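# Spell BED with blocks on the mat

## Task

Pick three of the four blocks and arrange them to spell "BED": every one of the three must rest entirely on the mat, the three touching or nearly touching in a single straight line, with the letters on their upper faces reading B, E, D from left to right and upright when viewed from the scene frame's origin. The leftover block must end up entirely off the mat (but still on the table).

## Robot and tools

Robot: two arms, left_arm and right_arm, each ending in a five-finger hand (a left hand on left_arm, a mirror image of the right hand on right_arm). Arm bases, in the scene frame: left_arm near (+0.039, +0.349, +0.028) m, right_arm near (+0.034, -0.355, +0.036) m. A camera stand sits behind the arms; loose objects may occasionally get nudged by the simulation.

Scene frame: origin at table-top height, halfway between the nominal bases; +z up, +x outward over the table, +y toward left_arm. Printed hand positions (end_effector_position in m, end_effector_quat_wxyz) are in this frame and can be a few cm off. The hand point is a spot 0.05 m in front of the palm and 0.15 m from the wrist face; its +z runs along straight fingers, +y out of the palm, +x across the palm (away from the thumb on the right hand, toward it on the left). Straight fingertips extend 0.06-0.07 m past the point along +z and sit 0.06 m behind it along -y. A wrist bracket on the little-finger side can strike things.

The 28-number row (used by execute_actions and move), every value in [-1, 1]: left arm dx, dy, dz, rx, ry, rz; left hand thumb_turn, thumb_bend, index, middle, ring, little, force_limit, speed; then the same fourteen for the right arm. Both arms always appear. The six pose numbers are an offset, not a pose: measured from that arm's Hand target at the start of the action or move, along the Hand target's own axes. 1.0 equals 0.6 m for dx-dz and 180 degrees for rx-rz (one rotation vector). All six zero re-requests the current Hand target. Repeating an offset moves further. Orientation commands are clipped to within 40 degrees of the measured orientation each step.

Hand numbers: thumb_turn -1 beside the palm, +1 opposite the fingers; thumb_bend and the four fingers -1 straight, +1 curled. force_limit maps -1 to about 0 N and +1 to 10 N fingertip force (15 N for the thumb's two motors). speed rises linearly from near zero at -1 to full at +0.48 and stays full above. With the thumb turned in, the hand grips objects about 0.035-0.065 m thick. For a gentle grip close at speed -0.94 or below. A motor only starts when its target changes by 0.002 or more. To keep a hand unchanged, resend the last eight numbers you sent it (or, if none yet, its hand_measured plus hand_force_limit and hand_speed). To grip harder, raise force_limit and send a more-closed target than hand_measured; to loosen, send a more-open one.

Tools:
- execute_actions(actions, cameras): actions is a list of actions; each action is up to 15 rows, one per 1/30 s step, and a short action repeats its last row. Every row's offset counts from the action's starting Hand target. An empty list returns images from all cameras.
- move(target, speed, blend, blocking, cameras): target is one 28-number row or a list of up to 15 rows, all offsets counted from the same starting Hand targets. speed is path top speed in m/s (0.002-4.3, default 0.25; turn rate up to twice that in rad/s), one value or one per target. blend in m rounds corners; 0 stops at each. Paths are straight, ignore obstacles and the other arm, and stop after 10 s. Avoid paths near an arm's own base. Hand-number changes in later targets are applied on arrival.
- wait(seconds 0-10): let the scene run holding commands.
- stop(): brake a running move.
- zoom_image(camera, region [x0,y0,x1,y1] pixels, max 504x504): closer view of the latest image of cam_high, cam_low, cam_left_wrist or cam_right_wrist (each 672x504).
- show_instructions(): shows the reference pages (images, e.g. the left-hand diagram).
- finished_scene(scene=1): ends the scene, irreversibly.

Results: robot state per arm, including Hand target (the commanded pose your next offsets start from), hand pose, Joint positions, Joint velocities (may read "within noise" or be omitted), joint torques (offset, noisy, not zero in free air), motor temperatures, and per hand hand_measured, hand_stopped_by (moving, target, force, stalled, fault), hand_load_n (positive = finger pushed open; near 0 after losing a grip), hand_force_limit, hand_speed. A move adds a "move:" line: done, off_target, moving, held or fault, plus limits (paced = pose clipped, held = steps withheld). The hand often rests 1-3 cm (up to 5) below the command from friction and weight; that is not contact. Send the missing distance as a new offset if needed. Camera calibration (K, distortion, world-to-camera transforms) is given for each camera and is approximate.

Avoid: dropping blocks or releasing them while moving, fast impacts, pressing hard into the table or fixed parts, excessive finger loads, and any contact or squeeze between the two hands (can fail the scene). Anything falling off or left off the table fails the task. Holding loads or straining arms heats motors; at 100 C an arm goes limp for 30-60 s. Thinking time lets the scene run on. Smooth, low-effort, quick motion is preferred; the final arrangement must hold without the robot.

Each tool is called after ">>>" in YAML: its name, and indented under it one key for each argument.

Reference images:

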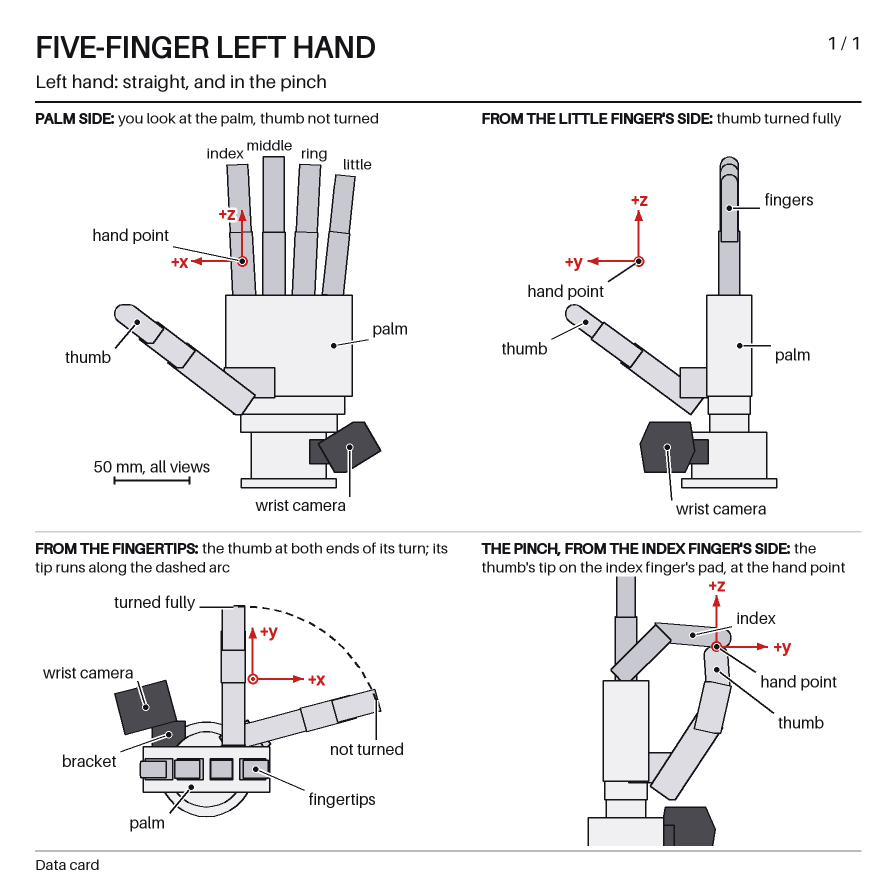

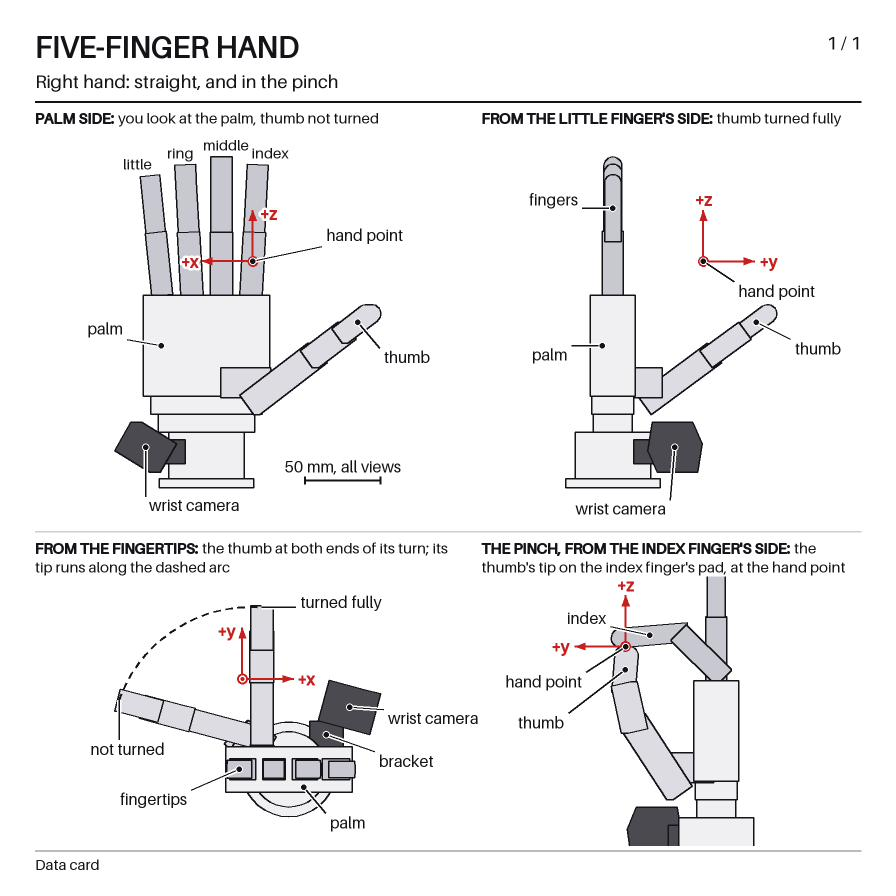

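## Session

>>> execute_actions:
  actions: []

Scene clock: 0.00 s.
left_arm: end_effector_position=(+0.2595, +0.1109, +0.3212) hand_measured=(-1.000, -1.000, -1.000, -1.000, -1.000, -1.000) hand_load_n=(+0.0, +0.0, +0.0, +0.0, -0.5, +0.0) hand_stopped_by=(target, target, target, target, target, target) hand_force_limit=0.00 hand_speed=-0.80 end_effector_quat_wxyz=(-0.023, -0.610, +0.781, -0.133) | right_arm: end_effector_position=(+0.4898, -0.3151, +0.3309) hand_measured=(-1.000, -1.000, -1.000, -1.000, -1.000, -1.000) hand_load_n=(+0.5, +0.0, +0.0, +0.0, +0.0, +0.0) hand_stopped_by=(target, target, target, target, target, target) hand_force_limit=0.00 hand_speed=-0.80 end_effector_quat_wxyz=(+0.155, +0.959, +0.171, +0.163)
Joint positions: left_arm=[-0.583 1.125 1.27 -1.476 0.125 -0.363] | right_arm=[0.43 1.395 1.426 -1.326 0.366 -1.605]
Joint velocities: within noise
Joint torques (N m): no reading
Motor temperatures (°C): left_arm=[33 33 31 32 33 33] | right_arm=[31 32 31 30 33 32]
Heat: left arm: hottest waist 33 °C; right arm: hottest wrist yaw 33 °C.
Hand target: left_arm +0.2643, +0.1076, +0.3326; -0.018, -0.608, +0.780, -0.147 | right_arm +0.4948, -0.3131, +0.3427; +0.153, +0.958, +0.168, +0.178

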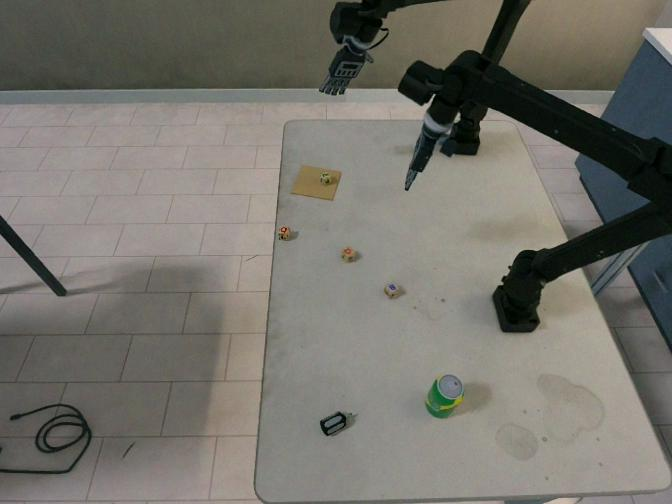

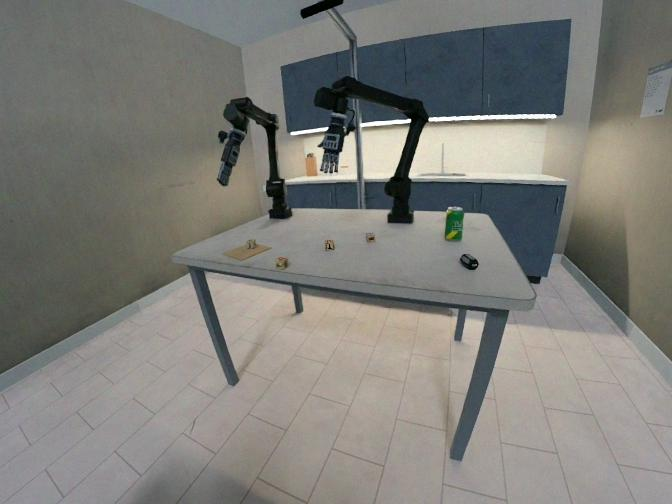

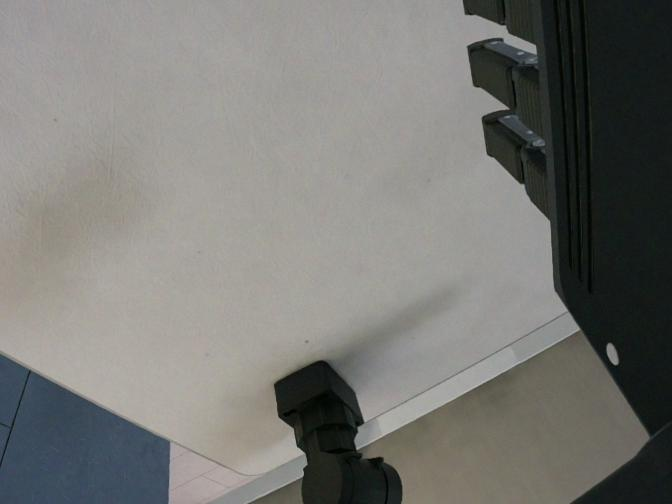

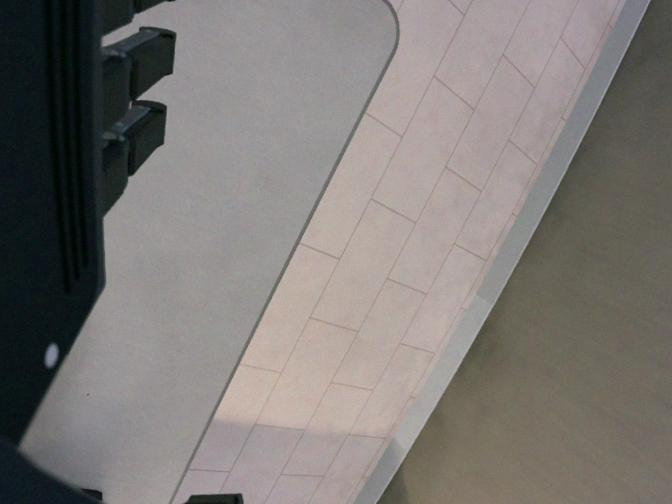

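>>> zoom_image:
  camera: "cam_high"
  region: [260, 150, 420, 310]

>>> zoom_image:
  camera: "cam_high"
  region: [290, 155, 350, 205]

>>> zoom_image:
  camera: "cam_high"
  region: [265, 215, 315, 255]

>>> zoom_image:
  camera: "cam_high"
  region: [330, 235, 380, 275]

>>> zoom_image:
  camera: "cam_high"
  region: [370, 272, 420, 312]

>>> zoom_image:
  camera: "cam_low"
  region: [210, 220, 390, 280]

Scaled by 3.150 from the camera's 672x504 image, which has a finer 960x720 frame.

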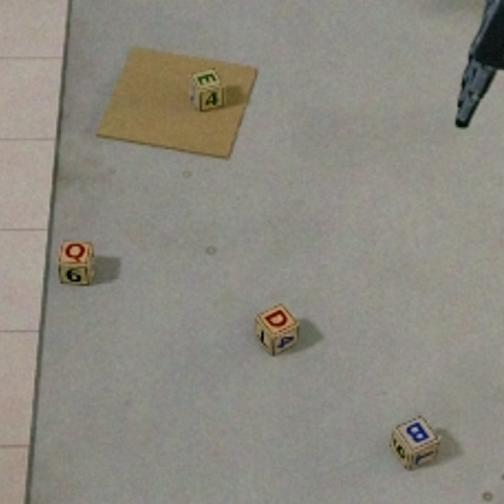

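Scaled by 8.400 from the camera's 672x504 image, which has a finer 960x720 frame.

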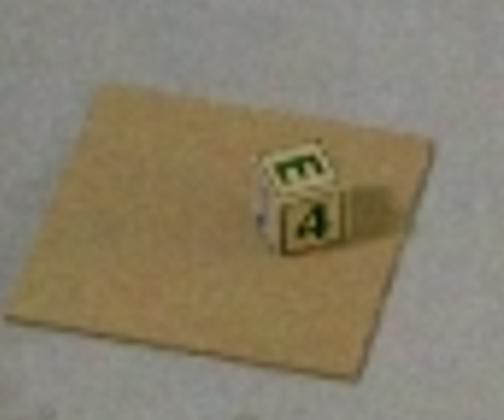

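Scaled by 10.080 from the camera's 672x504 image, which has a finer 960x720 frame.

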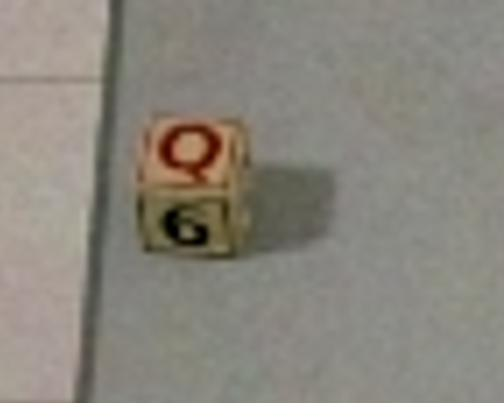

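Scaled by 10.080 from the camera's 672x504 image, which has a finer 960x720 frame.

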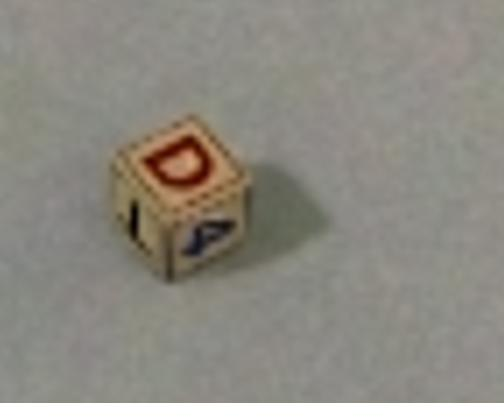

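Scaled by 10.080 from the camera's 672x504 image, which has a finer 960x720 frame.

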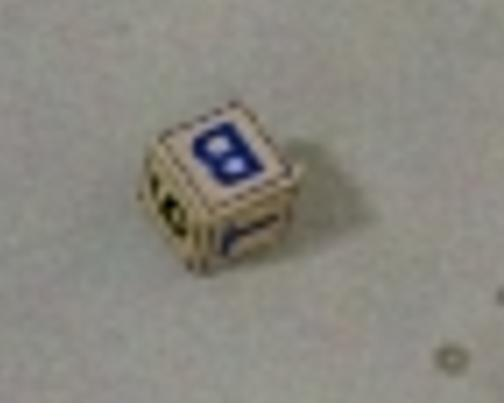

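Scaled by 2.800 from the camera's 672x504 image, which has a finer 960x720 frame.

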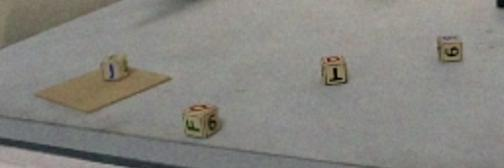

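>>> zoom_image:
  camera: "cam_high"
  region: [315, 165, 337, 187]

>>> zoom_image:
  camera: "cam_high"
  region: [337, 242, 359, 264]

>>> zoom_image:
  camera: "cam_high"
  region: [381, 279, 403, 301]

>>> zoom_image:
  camera: "cam_low"
  region: [225, 220, 295, 276]

>>> zoom_image:
  camera: "cam_low"
  region: [310, 220, 380, 276]

Scaled by 22.909 from the camera's 672x504 image, which has a finer 960x720 frame.

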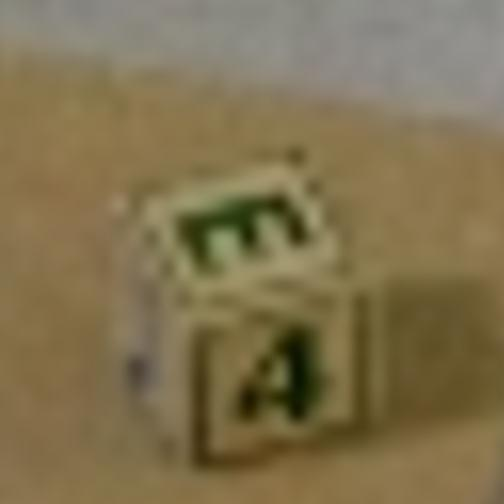

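Scaled by 22.909 from the camera's 672x504 image, which has a finer 960x720 frame.

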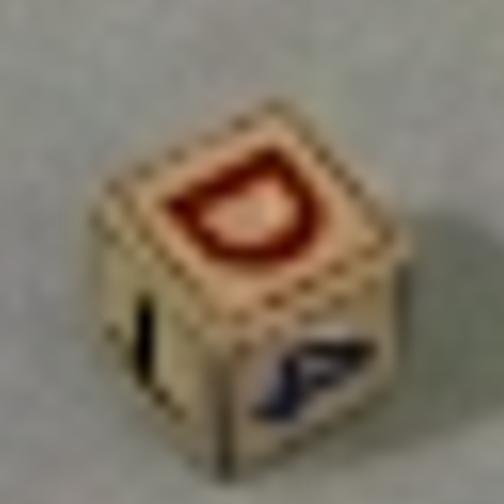

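Scaled by 22.909 from the camera's 672x504 image, which has a finer 960x720 frame.

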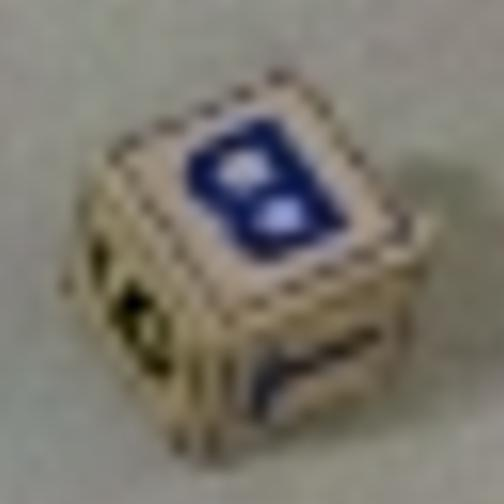

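Scaled by 7.200 from the camera's 672x504 image, which has a finer 960x720 frame.

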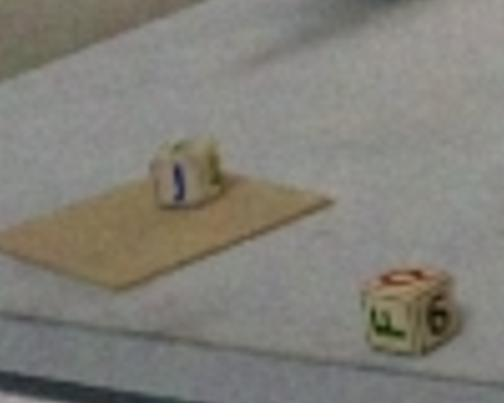

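Scaled by 7.200 from the camera's 672x504 image, which has a finer 960x720 frame.

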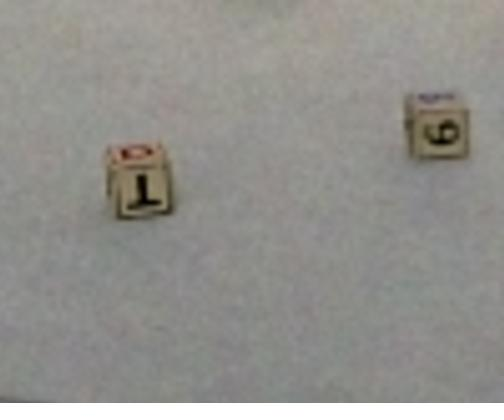

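>>> move:
  target: [-0.4112, -0.0172, 0.2853, 0.2713, -0.1944, -0.1591, 1, -0.8, -0.2, -0.2, -1, -1, -0.5, 0, 0.0778, -0.3792, 0.2557, 0.257, 0.1069, 0.5432, 1, -0.8, -0.2, -0.2, -1, -1, -0.5, 0]
  speed: 0.3
  cameras: ["all"]

Scene clock: 266.20 s.
left_arm: end_effector_position=(+0.3588, +0.2942, +0.1170) hand_measured=(+1.000, -0.800, -0.200, -0.200, -1.000, -1.000) hand_load_n=(+0.0, +0.0, +0.0, +0.0, +0.0, +0.0) hand_stopped_by=(target, target, target, target, target, target) hand_force_limit=-0.50 hand_speed=0.00 end_effector_quat_wxyz=(-0.419, +0.738, -0.466, +0.251) | right_arm: end_effector_position=(+0.5351, -0.1311, +0.1404) hand_measured=(+1.000, -0.800, -0.200, -0.200, -1.000, -1.000) hand_load_n=(+0.0, +0.0, +0.0, +0.0, +0.0, +0.0) hand_stopped_by=(target, target, target, target, target, target) hand_force_limit=-0.50 hand_speed=0.00 end_effector_quat_wxyz=(-0.390, +0.703, -0.518, +0.292)
Joint positions: left_arm=[-0.431 0.794 0.381 -0.371 -0.736 -0.568] | right_arm=[0.45 1.432 0.825 0.052 0.082 0.043]
Joint torques (N m): left_arm=[2.08 -2.02 9.2 1.95 -0.46 -0.25] | right_arm=[0.26 -7.24 6.63 2.15 0.16 0.06]
Motor temperatures (°C): left_arm=[33 34 48 32 33 32] | right_arm=[31 34 40 30 32 32]
Heat: left arm: hottest elbow 48 °C; right arm: hottest elbow 40 °C.
Hand target: left_arm +0.3638, +0.2950, +0.1198; -0.420, +0.743, -0.454, +0.257 | right_arm +0.5354, -0.1272, +0.1395; -0.396, +0.699, -0.518, +0.293
Off the commanded pose: left_arm 0.006 m, 2 deg | right_arm 0.004 m, 1 deg.
move: done
camera_calibration:
cam_left_wrist: T_world_to_cam=[[0.5737, -0.0459888, 0.817773, -0.289436], [-0.148041, -0.987801, 0.0483063, 0.337305], [0.805575, -0.148778, -0.57351, -0.0689696], [0, 0, 0, 1]] pos_world=[0.271545, 0.309618, 0.180844]
cam_right_wrist: T_world_to_cam=[[-0.444265, -0.405283, -0.798984, 0.295174], [-0.786445, 0.603582, 0.131127, 0.476265], [0.429108, 0.686611, -0.586883, 0.0606182], [0, 0, 0, 1]] pos_world=[0.47968, -0.209457, 0.208964]

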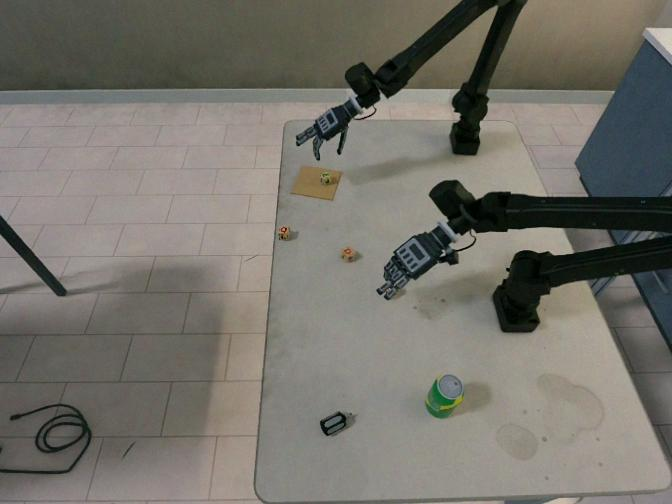

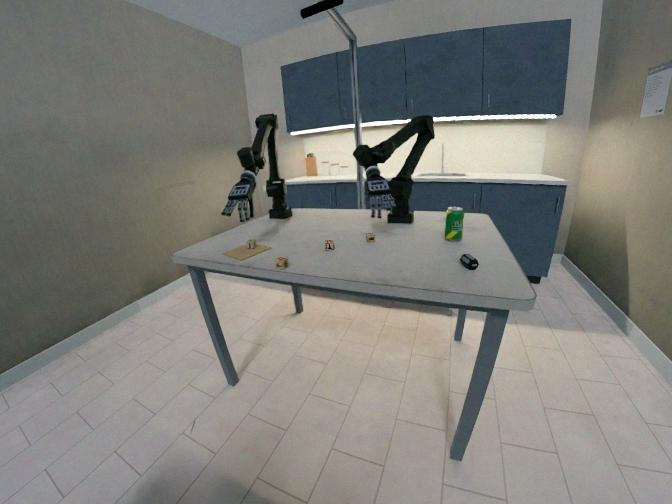

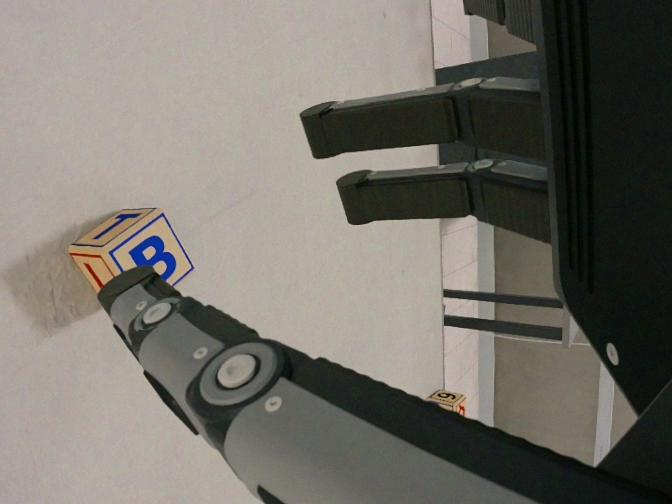

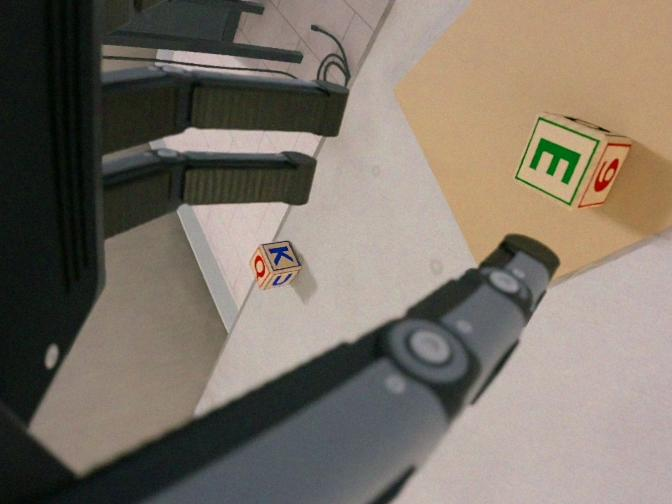

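>>> zoom_image:
  camera: "cam_left_wrist"
  region: [50, 180, 230, 320]

>>> zoom_image:
  camera: "cam_right_wrist"
  region: [480, 80, 660, 220]

Scaled by 2.800 from the camera's 672x504 image, which has a finer 960x720 frame.

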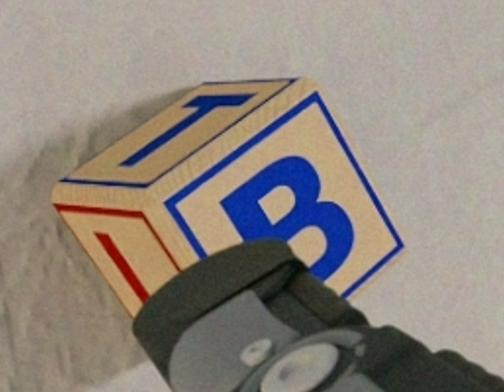

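Scaled by 2.800 from the camera's 672x504 image, which has a finer 960x720 frame.

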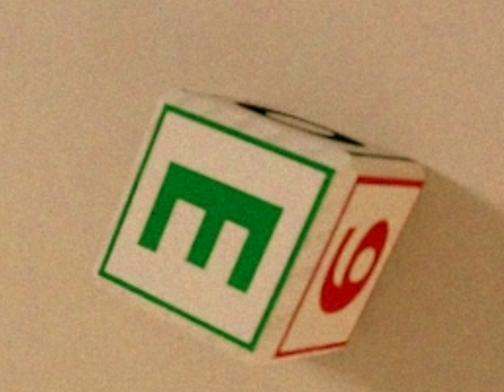

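>>> move:
  target: [0.0397, 0.0653, 0.0590, 0, 0, 0, 1, -0.8, -0.2, -0.2, -1, -1, -0.5, 0, 0.0115, 0.0852, 0.0700, 0, -0.0309, -0.0186, 1, -0.8, -0.2, -0.2, -1, -1, -0.5, 0]
  speed: 0.15
  cameras: ["cam_left_wrist", "cam_right_wrist"]

Scene clock: 318.97 s.
left_arm: end_effector_position=(+0.3804, +0.2828, +0.0650) hand_measured=(+1.000, -0.800, -0.200, -0.200, -1.000, -1.000) hand_load_n=(+0.0, +0.0, +0.0, +0.0, +0.0, +0.0) hand_stopped_by=(target, target, target, target, target, target) hand_force_limit=-0.50 hand_speed=0.00 end_effector_quat_wxyz=(-0.421, +0.742, -0.461, +0.246) | right_arm: end_effector_position=(+0.5432, -0.1298, +0.0690) hand_measured=(+1.000, -0.800, -0.200, -0.200, -1.000, -1.000) hand_load_n=(+0.0, +0.0, +0.0, +0.0, +0.0, +0.0) hand_stopped_by=(target, target, target, target, target, target) hand_force_limit=-0.50 hand_speed=0.00 end_effector_quat_wxyz=(-0.404, +0.730, -0.484, +0.262)
Joint positions: left_arm=[-0.443 1.05 0.341 -0.098 -0.756 -0.594] | right_arm=[0.407 1.606 0.786 0.254 -0.054 -0.025]
Joint torques (N m): left_arm=[0.97 -3.96 7.66 1.94 -0.48 -0.26] | right_arm=[-0.73 -9.05 5.82 2.13 -0.17 -0.11]
Heat: left arm: hottest elbow 48 °C; right arm: hottest elbow 37 °C.
Hand target: left_arm +0.3838, +0.2784, +0.0680; -0.420, +0.743, -0.454, +0.257 | right_arm +0.5466, -0.1310, +0.0740; -0.412, +0.727, -0.478, +0.270
Off the commanded pose: left_arm 0.006 m, 2 deg | right_arm 0.006 m, 1 deg.
move: done
camera_calibration:
cam_left_wrist: T_world_to_cam=[[0.577006, -0.0389073, 0.815813, -0.262895], [-0.132567, -0.990081, 0.0465431, 0.326577], [0.80591, -0.135005, -0.57644, -0.121683], [0, 0, 0, 1]] pos_world=[0.293051, 0.296681, 0.12913]
cam_right_wrist: T_world_to_cam=[[-0.410959, -0.443998, -0.796228, 0.218948], [-0.844463, 0.514482, 0.148966, 0.510001], [0.343504, 0.733603, -0.586371, 0.0670178], [0, 0, 0, 1]] pos_world=[0.497635, -0.214338, 0.137657]
Images, in order (width x height): cam_left_wrist 672x504, cam_right_wrist 672x504.

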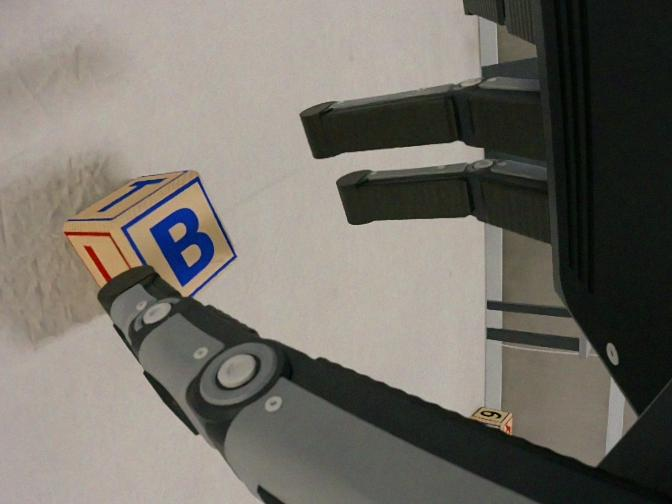

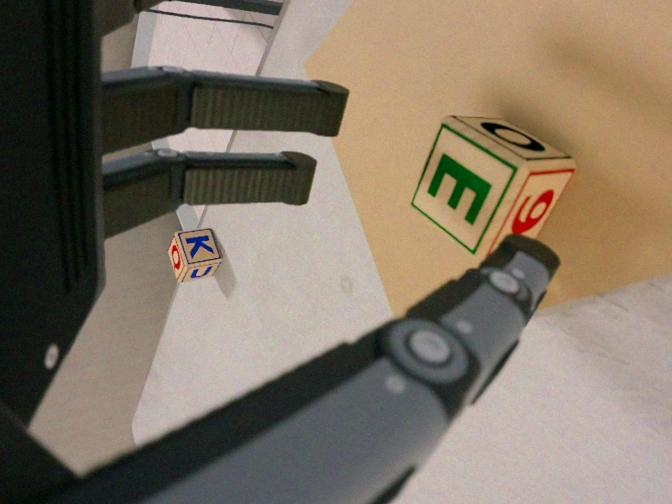

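>>> move:
  target: [0.0063, 0.0598, 0.0263, 0, 0, 0, 1, -0.8, -0.2, -0.2, -1, -1, -0.5, 0, 0.0072, 0.0555, 0.0307, 0, 0, 0, 1, -0.8, -0.2, -0.2, -1, -1, -0.5, 0]
  speed: 0.1
  cameras: ["cam_left_wrist", "cam_right_wrist"]

Scene clock: 343.20 s.
left_arm: end_effector_position=(+0.3781, +0.2774, +0.0270) hand_measured=(+1.000, -0.800, -0.200, -0.200, -1.000, -1.000) hand_load_n=(+0.0, +0.0, +0.0, +0.0, +0.0, +0.0) hand_stopped_by=(target, target, target, target, target, target) hand_force_limit=-0.50 hand_speed=0.00 end_effector_quat_wxyz=(-0.421, +0.742, -0.460, +0.247) | right_arm: end_effector_position=(+0.5439, -0.1319, +0.0343) hand_measured=(+1.000, -0.800, -0.200, -0.200, -1.000, -1.000) hand_load_n=(+0.5, +0.0, +0.0, +0.0, +0.0, +0.0) hand_stopped_by=(target, target, target, target, target, target) hand_force_limit=-0.50 hand_speed=0.00 end_effector_quat_wxyz=(-0.407, +0.730, -0.481, +0.263)
Joint positions: left_arm=[-0.469 1.202 0.292 0.088 -0.775 -0.621] | right_arm=[0.4 1.692 0.759 0.374 -0.063 -0.031]
Joint torques (N m): left_arm=[0.97 -4.37 6.37 1.94 -0.49 -0.27] | right_arm=[-0.97 -9 5.18 2.14 -0.18 -0.11]
Heat: left arm: hottest elbow 47 °C; right arm: hottest elbow 37 °C.
Hand target: left_arm +0.3810, +0.2728, +0.0290; -0.420, +0.743, -0.454, +0.257 | right_arm +0.5470, -0.1352, +0.0360; -0.412, +0.728, -0.478, +0.270
Off the commanded pose: left_arm 0.006 m, 1 deg | right_arm 0.005 m, 1 deg.
move: done
camera_calibration:
cam_left_wrist: T_world_to_cam=[[0.575098, -0.0378078, 0.81721, -0.230466], [-0.131791, -0.990166, 0.0469362, 0.322356], [0.807399, -0.134694, -0.574425, -0.143221], [0, 0, 0, 1]] pos_world=[0.290661, 0.291182, 0.0909396]
cam_right_wrist: T_world_to_cam=[[-0.403941, -0.443915, -0.799857, 0.187049], [-0.847594, 0.510534, 0.144705, 0.518125], [0.344118, 0.736406, -0.582485, 0.0478915], [0, 0, 0, 1]] pos_world=[0.498236, -0.216754, 0.102533]
Images, in order (width x height): cam_left_wrist 672x504, cam_right_wrist 672x504.

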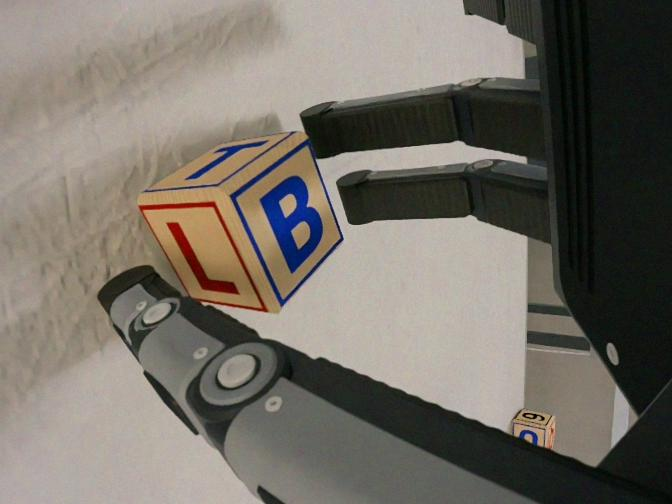

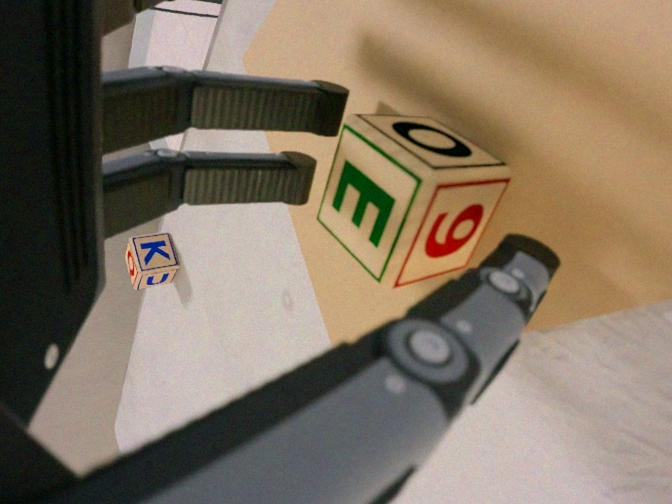

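>>> zoom_image:
  camera: "cam_right_wrist"
  region: [290, 80, 540, 310]

Scaled by 2.016 from the camera's 672x504 image, which has a finer 960x720 frame.

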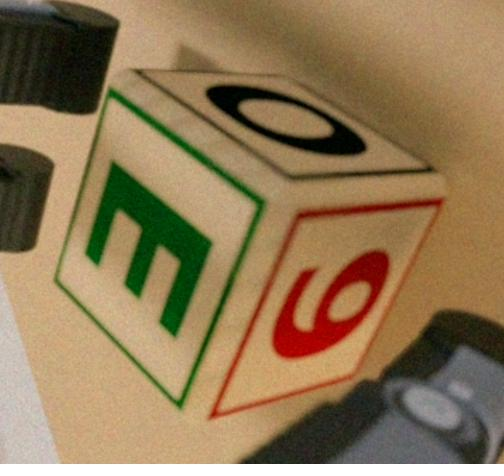

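>>> zoom_image:
  camera: "cam_left_wrist"
  region: [120, 110, 370, 340]

Scaled by 2.016 from the camera's 672x504 image, which has a finer 960x720 frame.

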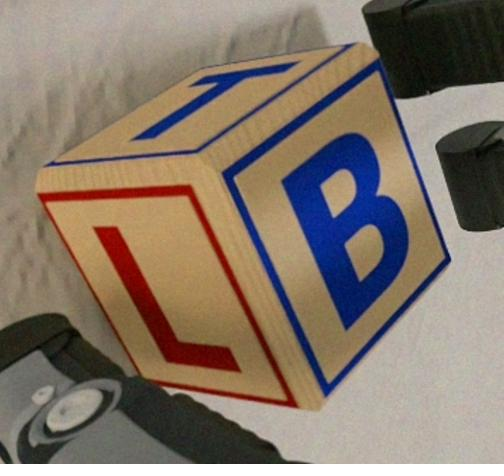

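>>> move:
  target:
    - [-0.006, 0.009, 0.0, 0, 0, 0, 1, -0.7, -0.2, -0.2, -1, -1, -0.5, -0.5, 0.013, 0.0072, -0.0075, 0, 0, 0, 1, -0.7, -0.2, -0.2, -1, -1, -0.5, -0.5]
    - [-0.006, 0.009, 0.0, 0, 0, 0, 1, -0.5, 0.3, 0.3, -1, -1, -0.5, -0.92, 0.013, 0.0072, -0.0075, 0, 0, 0, 1, -0.5, 0.3, 0.3, -1, -1, -0.5, -0.92]
  speed: 0.05
  cameras: ["cam_left_wrist", "cam_right_wrist"]

Scene clock: 416.10 s.
left_arm: end_effector_position=(+0.3756, +0.2788, +0.0248) hand_measured=(+1.000, -0.572, +0.084, +0.052, -1.000, -1.000) hand_load_n=(+0.0, +5.5, +2.5, +3.0, -0.5, +0.0) hand_stopped_by=(target, force, force, force, target, target) hand_force_limit=-0.50 hand_speed=-0.92 end_effector_quat_wxyz=(-0.422, +0.742, -0.457, +0.250) | right_arm: end_effector_position=(+0.5422, -0.1416, +0.0306) hand_measured=(+1.000, -0.570, +0.068, +0.060, -1.000, -1.000) hand_load_n=(-2.0, +7.0, +3.5, +3.5, +0.0, +0.0) hand_stopped_by=(target, force, force, force, target, target) hand_force_limit=-0.50 hand_speed=-0.92 end_effector_quat_wxyz=(-0.406, +0.731, -0.482, +0.262)
Joint positions: left_arm=[-0.469 1.202 0.278 0.109 -0.776 -0.622] | right_arm=[0.38 1.692 0.746 0.382 -0.08 -0.041]
Joint torques (N m): left_arm=[0.85 -3.84 6.15 1.95 -0.47 -0.25] | right_arm=[-0.91 -9.35 4.88 2.13 -0.18 -0.11]
Motor temperatures (°C): left_arm=[33 33 41 32 34 32] | right_arm=[31 36 36 31 32 32]
Heat: left arm: hottest elbow 41 °C; right arm: hottest shoulder 36 °C.
Hand target: left_arm +0.3770, +0.2748, +0.0244; -0.420, +0.743, -0.454, +0.257 | right_arm +0.5446, -0.1448, +0.0347; -0.412, +0.728, -0.478, +0.270
Off the commanded pose: left_arm 0.004 m, 1 deg | right_arm 0.006 m, 1 deg.
move: done
camera_calibration:
cam_left_wrist: T_world_to_cam=[[0.569396, -0.0339701, 0.821361, -0.226199], [-0.130554, -0.990202, 0.0495516, 0.323101], [0.811631, -0.135447, -0.568252, -0.143796], [0, 0, 0, 1]] pos_world=[0.287688, 0.292774, 0.0880687]
cam_right_wrist: T_world_to_cam=[[-0.406979, -0.444828, -0.797807, 0.180458], [-0.846893, 0.511014, 0.147096, 0.521704], [0.342258, 0.735522, -0.584694, 0.0544163], [0, 0, 0, 1]] pos_world=[0.496645, -0.226349, 0.0990468]
Images, in order (width x height): cam_left_wrist 672x504, cam_right_wrist 672x504.

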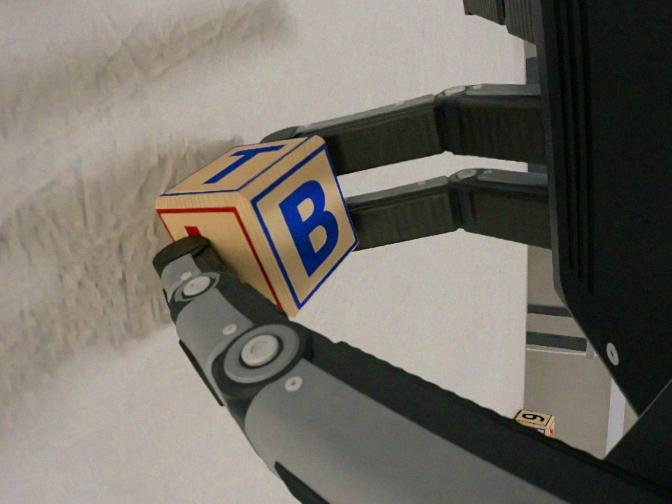

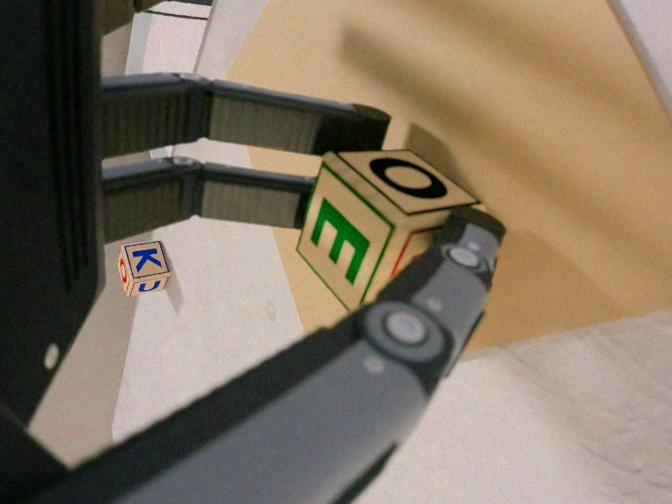

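>>> move:
  target:
    - [0, -0.1571, -0.0944, 0, 0, 0, 1, -0.5, 0.3, 0.3, -1, -1, -0.5, -0.92, 0, -0.1571, -0.0944, 0, 0, 0, 1, -0.5, 0.3, 0.3, -1, -1, -0.5, -0.92]
    - [0.2178, -0.1422, -0.1213, 0, 0.319, 0.1917, 1, -0.5, 0.3, 0.3, -1, -1, -0.5, -0.92, -0.1172, -0.0132, -0.3185, 0, -0.3166, -0.1903, 1, -0.5, 0.3, 0.3, -1, -1, -0.5, -0.92]
  speed: [0.15, 0.3]
  blend: [0.03, 0]
  cameras: ["all"]

Scene clock: 521.13 s.
left_arm: end_effector_position=(+0.3939, +0.1539, +0.1113) hand_measured=(+1.000, -0.572, +0.084, +0.052, -1.000, -1.000) hand_load_n=(+0.0, +6.0, +2.5, +3.5, +0.0, +0.0) hand_stopped_by=(target, force, force, force, target, target) hand_force_limit=-0.50 hand_speed=-0.92 end_effector_quat_wxyz=(+0.185, -0.381, +0.797, -0.431) | right_arm: end_effector_position=(+0.3518, -0.1496, +0.1257) hand_measured=(+1.000, -0.570, +0.068, +0.060, -1.000, -1.000) hand_load_n=(-2.0, +7.0, +3.0, +3.5, -0.5, +0.0) hand_stopped_by=(target, force, force, force, target, target) hand_force_limit=-0.50 hand_speed=-0.92 end_effector_quat_wxyz=(-0.488, +0.873, -0.014, -0.013)
Joint positions: left_arm=[-0.287 1.122 0.521 -0.037 0.346 0.207] | right_arm=[0.262 1.375 0.814 -0.711 -0.991 -1.176]
Joint torques (N m): left_arm=[2.26 -5.13 12.75 2.11 0.34 -0.02] | right_arm=[-0.09 -5.3 10.36 -0.1 -0.77 -0.1]
Heat: left arm: hottest elbow 42 °C; right arm: hottest shoulder 36 °C.
Hand target: left_arm +0.4199, +0.1501, +0.1349; +0.208, -0.369, +0.788, -0.446 | right_arm +0.3701, -0.1441, +0.1399; -0.493, +0.870, -0.001, +0.000
Off the commanded pose: left_arm 0.036 m, 4 deg | right_arm 0.024 m, 2 deg.
move: off_target (left_arm, right_arm)
camera_calibration:
cam_left_wrist: T_world_to_cam=[[0.246261, -0.53338, 0.809235, -0.106494], [-0.957074, -0.265513, 0.116246, 0.404108], [0.152859, -0.803124, -0.575869, 0.236632], [0, 0, 0, 1]] pos_world=[0.376816, 0.240538, 0.175472]
cam_right_wrist: T_world_to_cam=[[0.217296, -0.543927, -0.81051, -0.0575292], [-0.807971, -0.566137, 0.163315, 0.17375], [-0.547691, 0.619381, -0.562496, 0.473967], [0, 0, 0, 1]] pos_world=[0.412474, -0.226491, 0.191601]

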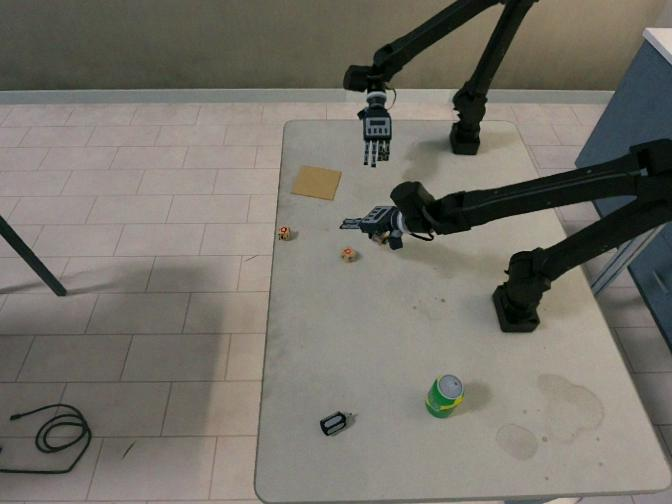

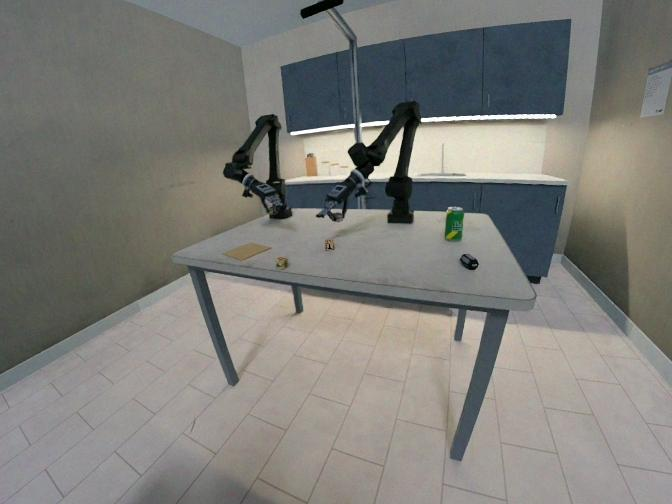

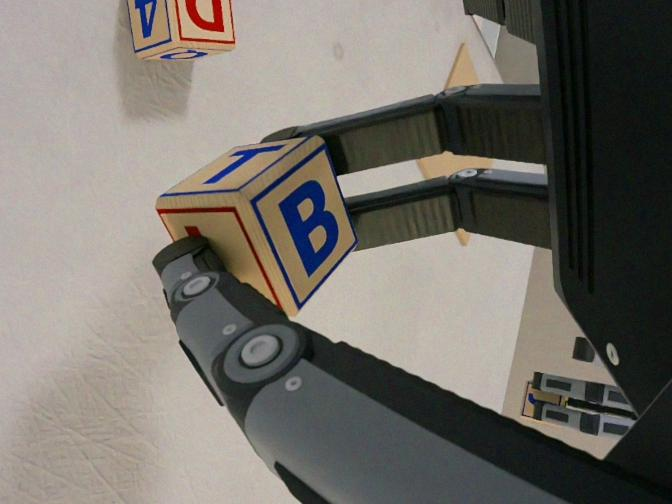

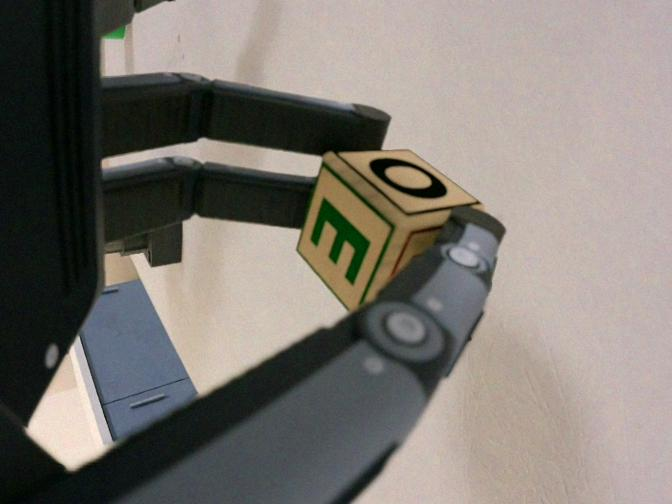

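>>> move:
  target: [0.1805, -0.2543, 0.4072, 0, 0.3023, 0.1817, 1, -0.5, 0.3, 0.3, -1, -1, -0.5, -0.92, 0, 0.1143, 0.0687, 0, 0, 0, 1, -0.5, 0.3, 0.3, -1, -1, -0.5, -0.92]
  speed: 0.25
  cameras: ["all"]

Scene clock: 535.70 s.
left_arm: end_effector_position=(+0.5588, -0.1077, +0.1253) hand_measured=(+1.000, -0.572, +0.084, +0.052, -1.000, -1.000) hand_load_n=(+0.5, +6.0, +2.5, +3.0, +0.0, +0.0) hand_stopped_by=(target, force, force, force, target, target) hand_force_limit=-0.50 hand_speed=-0.92 end_effector_quat_wxyz=(-0.073, +0.086, +0.869, -0.482) | right_arm: end_effector_position=(+0.3715, -0.1456, +0.0641) hand_measured=(+1.000, -0.570, +0.068, +0.060, -1.000, -1.000) hand_load_n=(-2.0, +7.0, +3.0, +3.5, -0.5, +0.0) hand_stopped_by=(target, force, force, force, target, target) hand_force_limit=-0.50 hand_speed=-0.92 end_effector_quat_wxyz=(-0.491, +0.871, -0.006, -0.001)
Joint positions: left_arm=[-0.509 2.118 1.848 -0.893 0.962 1.034] | right_arm=[0.262 1.529 0.774 -0.489 -0.992 -1.178]
Joint torques (N m): left_arm=[1.14 -16.79 13.46 0.35 0.87 -0.01] | right_arm=[-0.03 -6.48 5.14 0.94 -0.76 -0.1]
Heat: left arm: hottest elbow 45 °C; right arm: hottest elbow 37 °C.
Hand target: left_arm +0.5715, -0.1177, +0.1403; -0.057, +0.101, +0.864, -0.489 | right_arm +0.3703, -0.1440, +0.0600; -0.493, +0.870, -0.001, +0.000
Off the commanded pose: left_arm 0.022 m, 3 deg | right_arm 0.005 m, 1 deg.
move: off_target (left_arm)
camera_calibration:
cam_left_wrist: T_world_to_cam=[[-0.344492, -0.431441, 0.833777, 0.0401546], [-0.672564, 0.733054, 0.101438, 0.441202], [-0.654968, -0.525824, -0.542703, 0.486541], [0, 0, 0, 1]] pos_world=[0.629238, -0.0502658, 0.185813]
cam_right_wrist: T_world_to_cam=[[0.241186, -0.5389, -0.807103, -0.117916], [-0.811704, -0.56787, 0.136604, 0.204891], [-0.531946, 0.622182, -0.57439, 0.442977], [0, 0, 0, 1]] pos_world=[0.43039, -0.222805, 0.131282]

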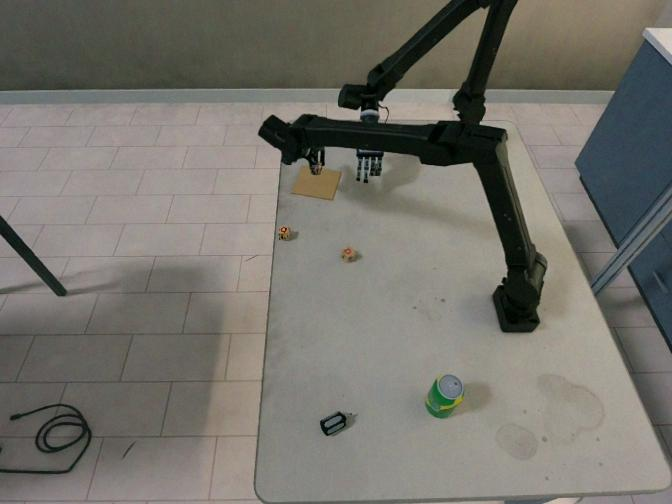

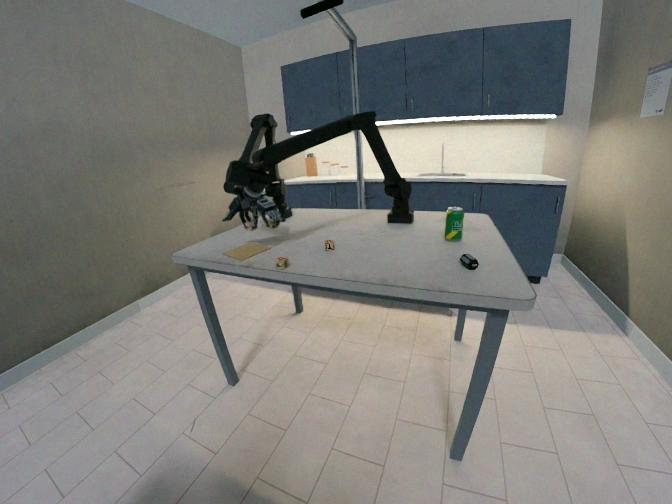

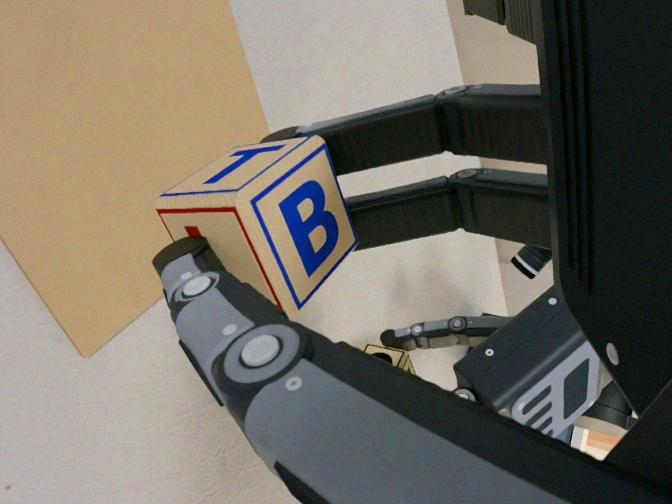

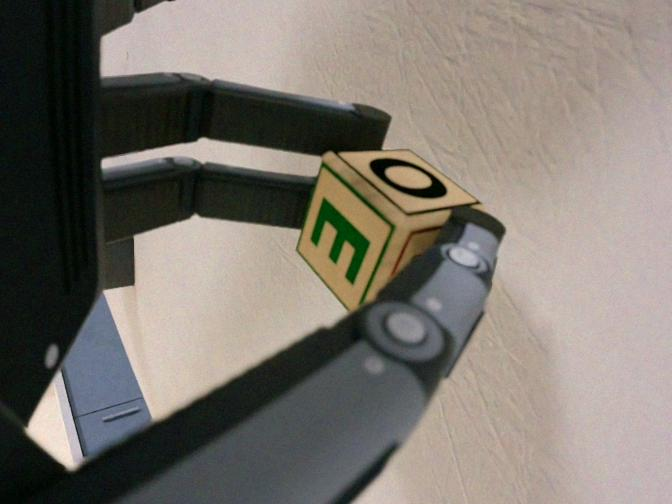

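>>> zoom_image:
  camera: "cam_left_wrist"
  region: [140, 110, 390, 340]

>>> zoom_image:
  camera: "cam_left_wrist"
  region: [0, 180, 250, 380]

Scaled by 2.016 from the camera's 672x504 image, which has a finer 960x720 frame.

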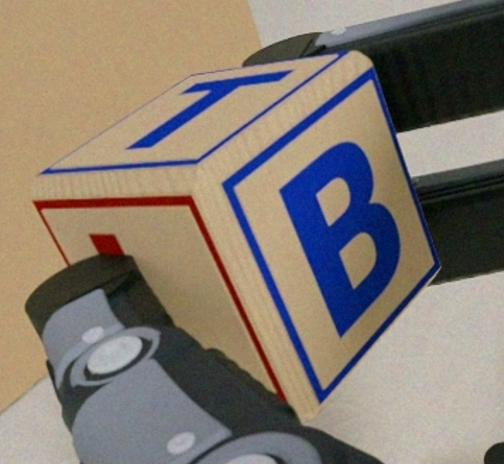

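Scaled by 2.016 from the camera's 672x504 image, which has a finer 960x720 frame.

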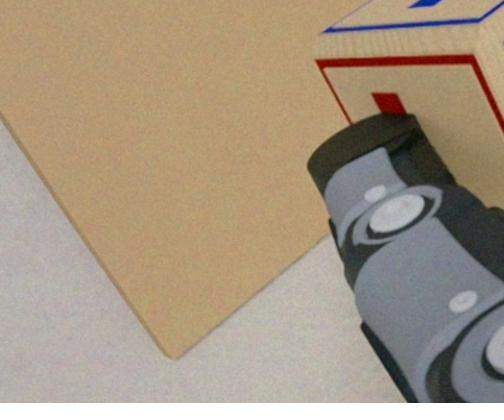

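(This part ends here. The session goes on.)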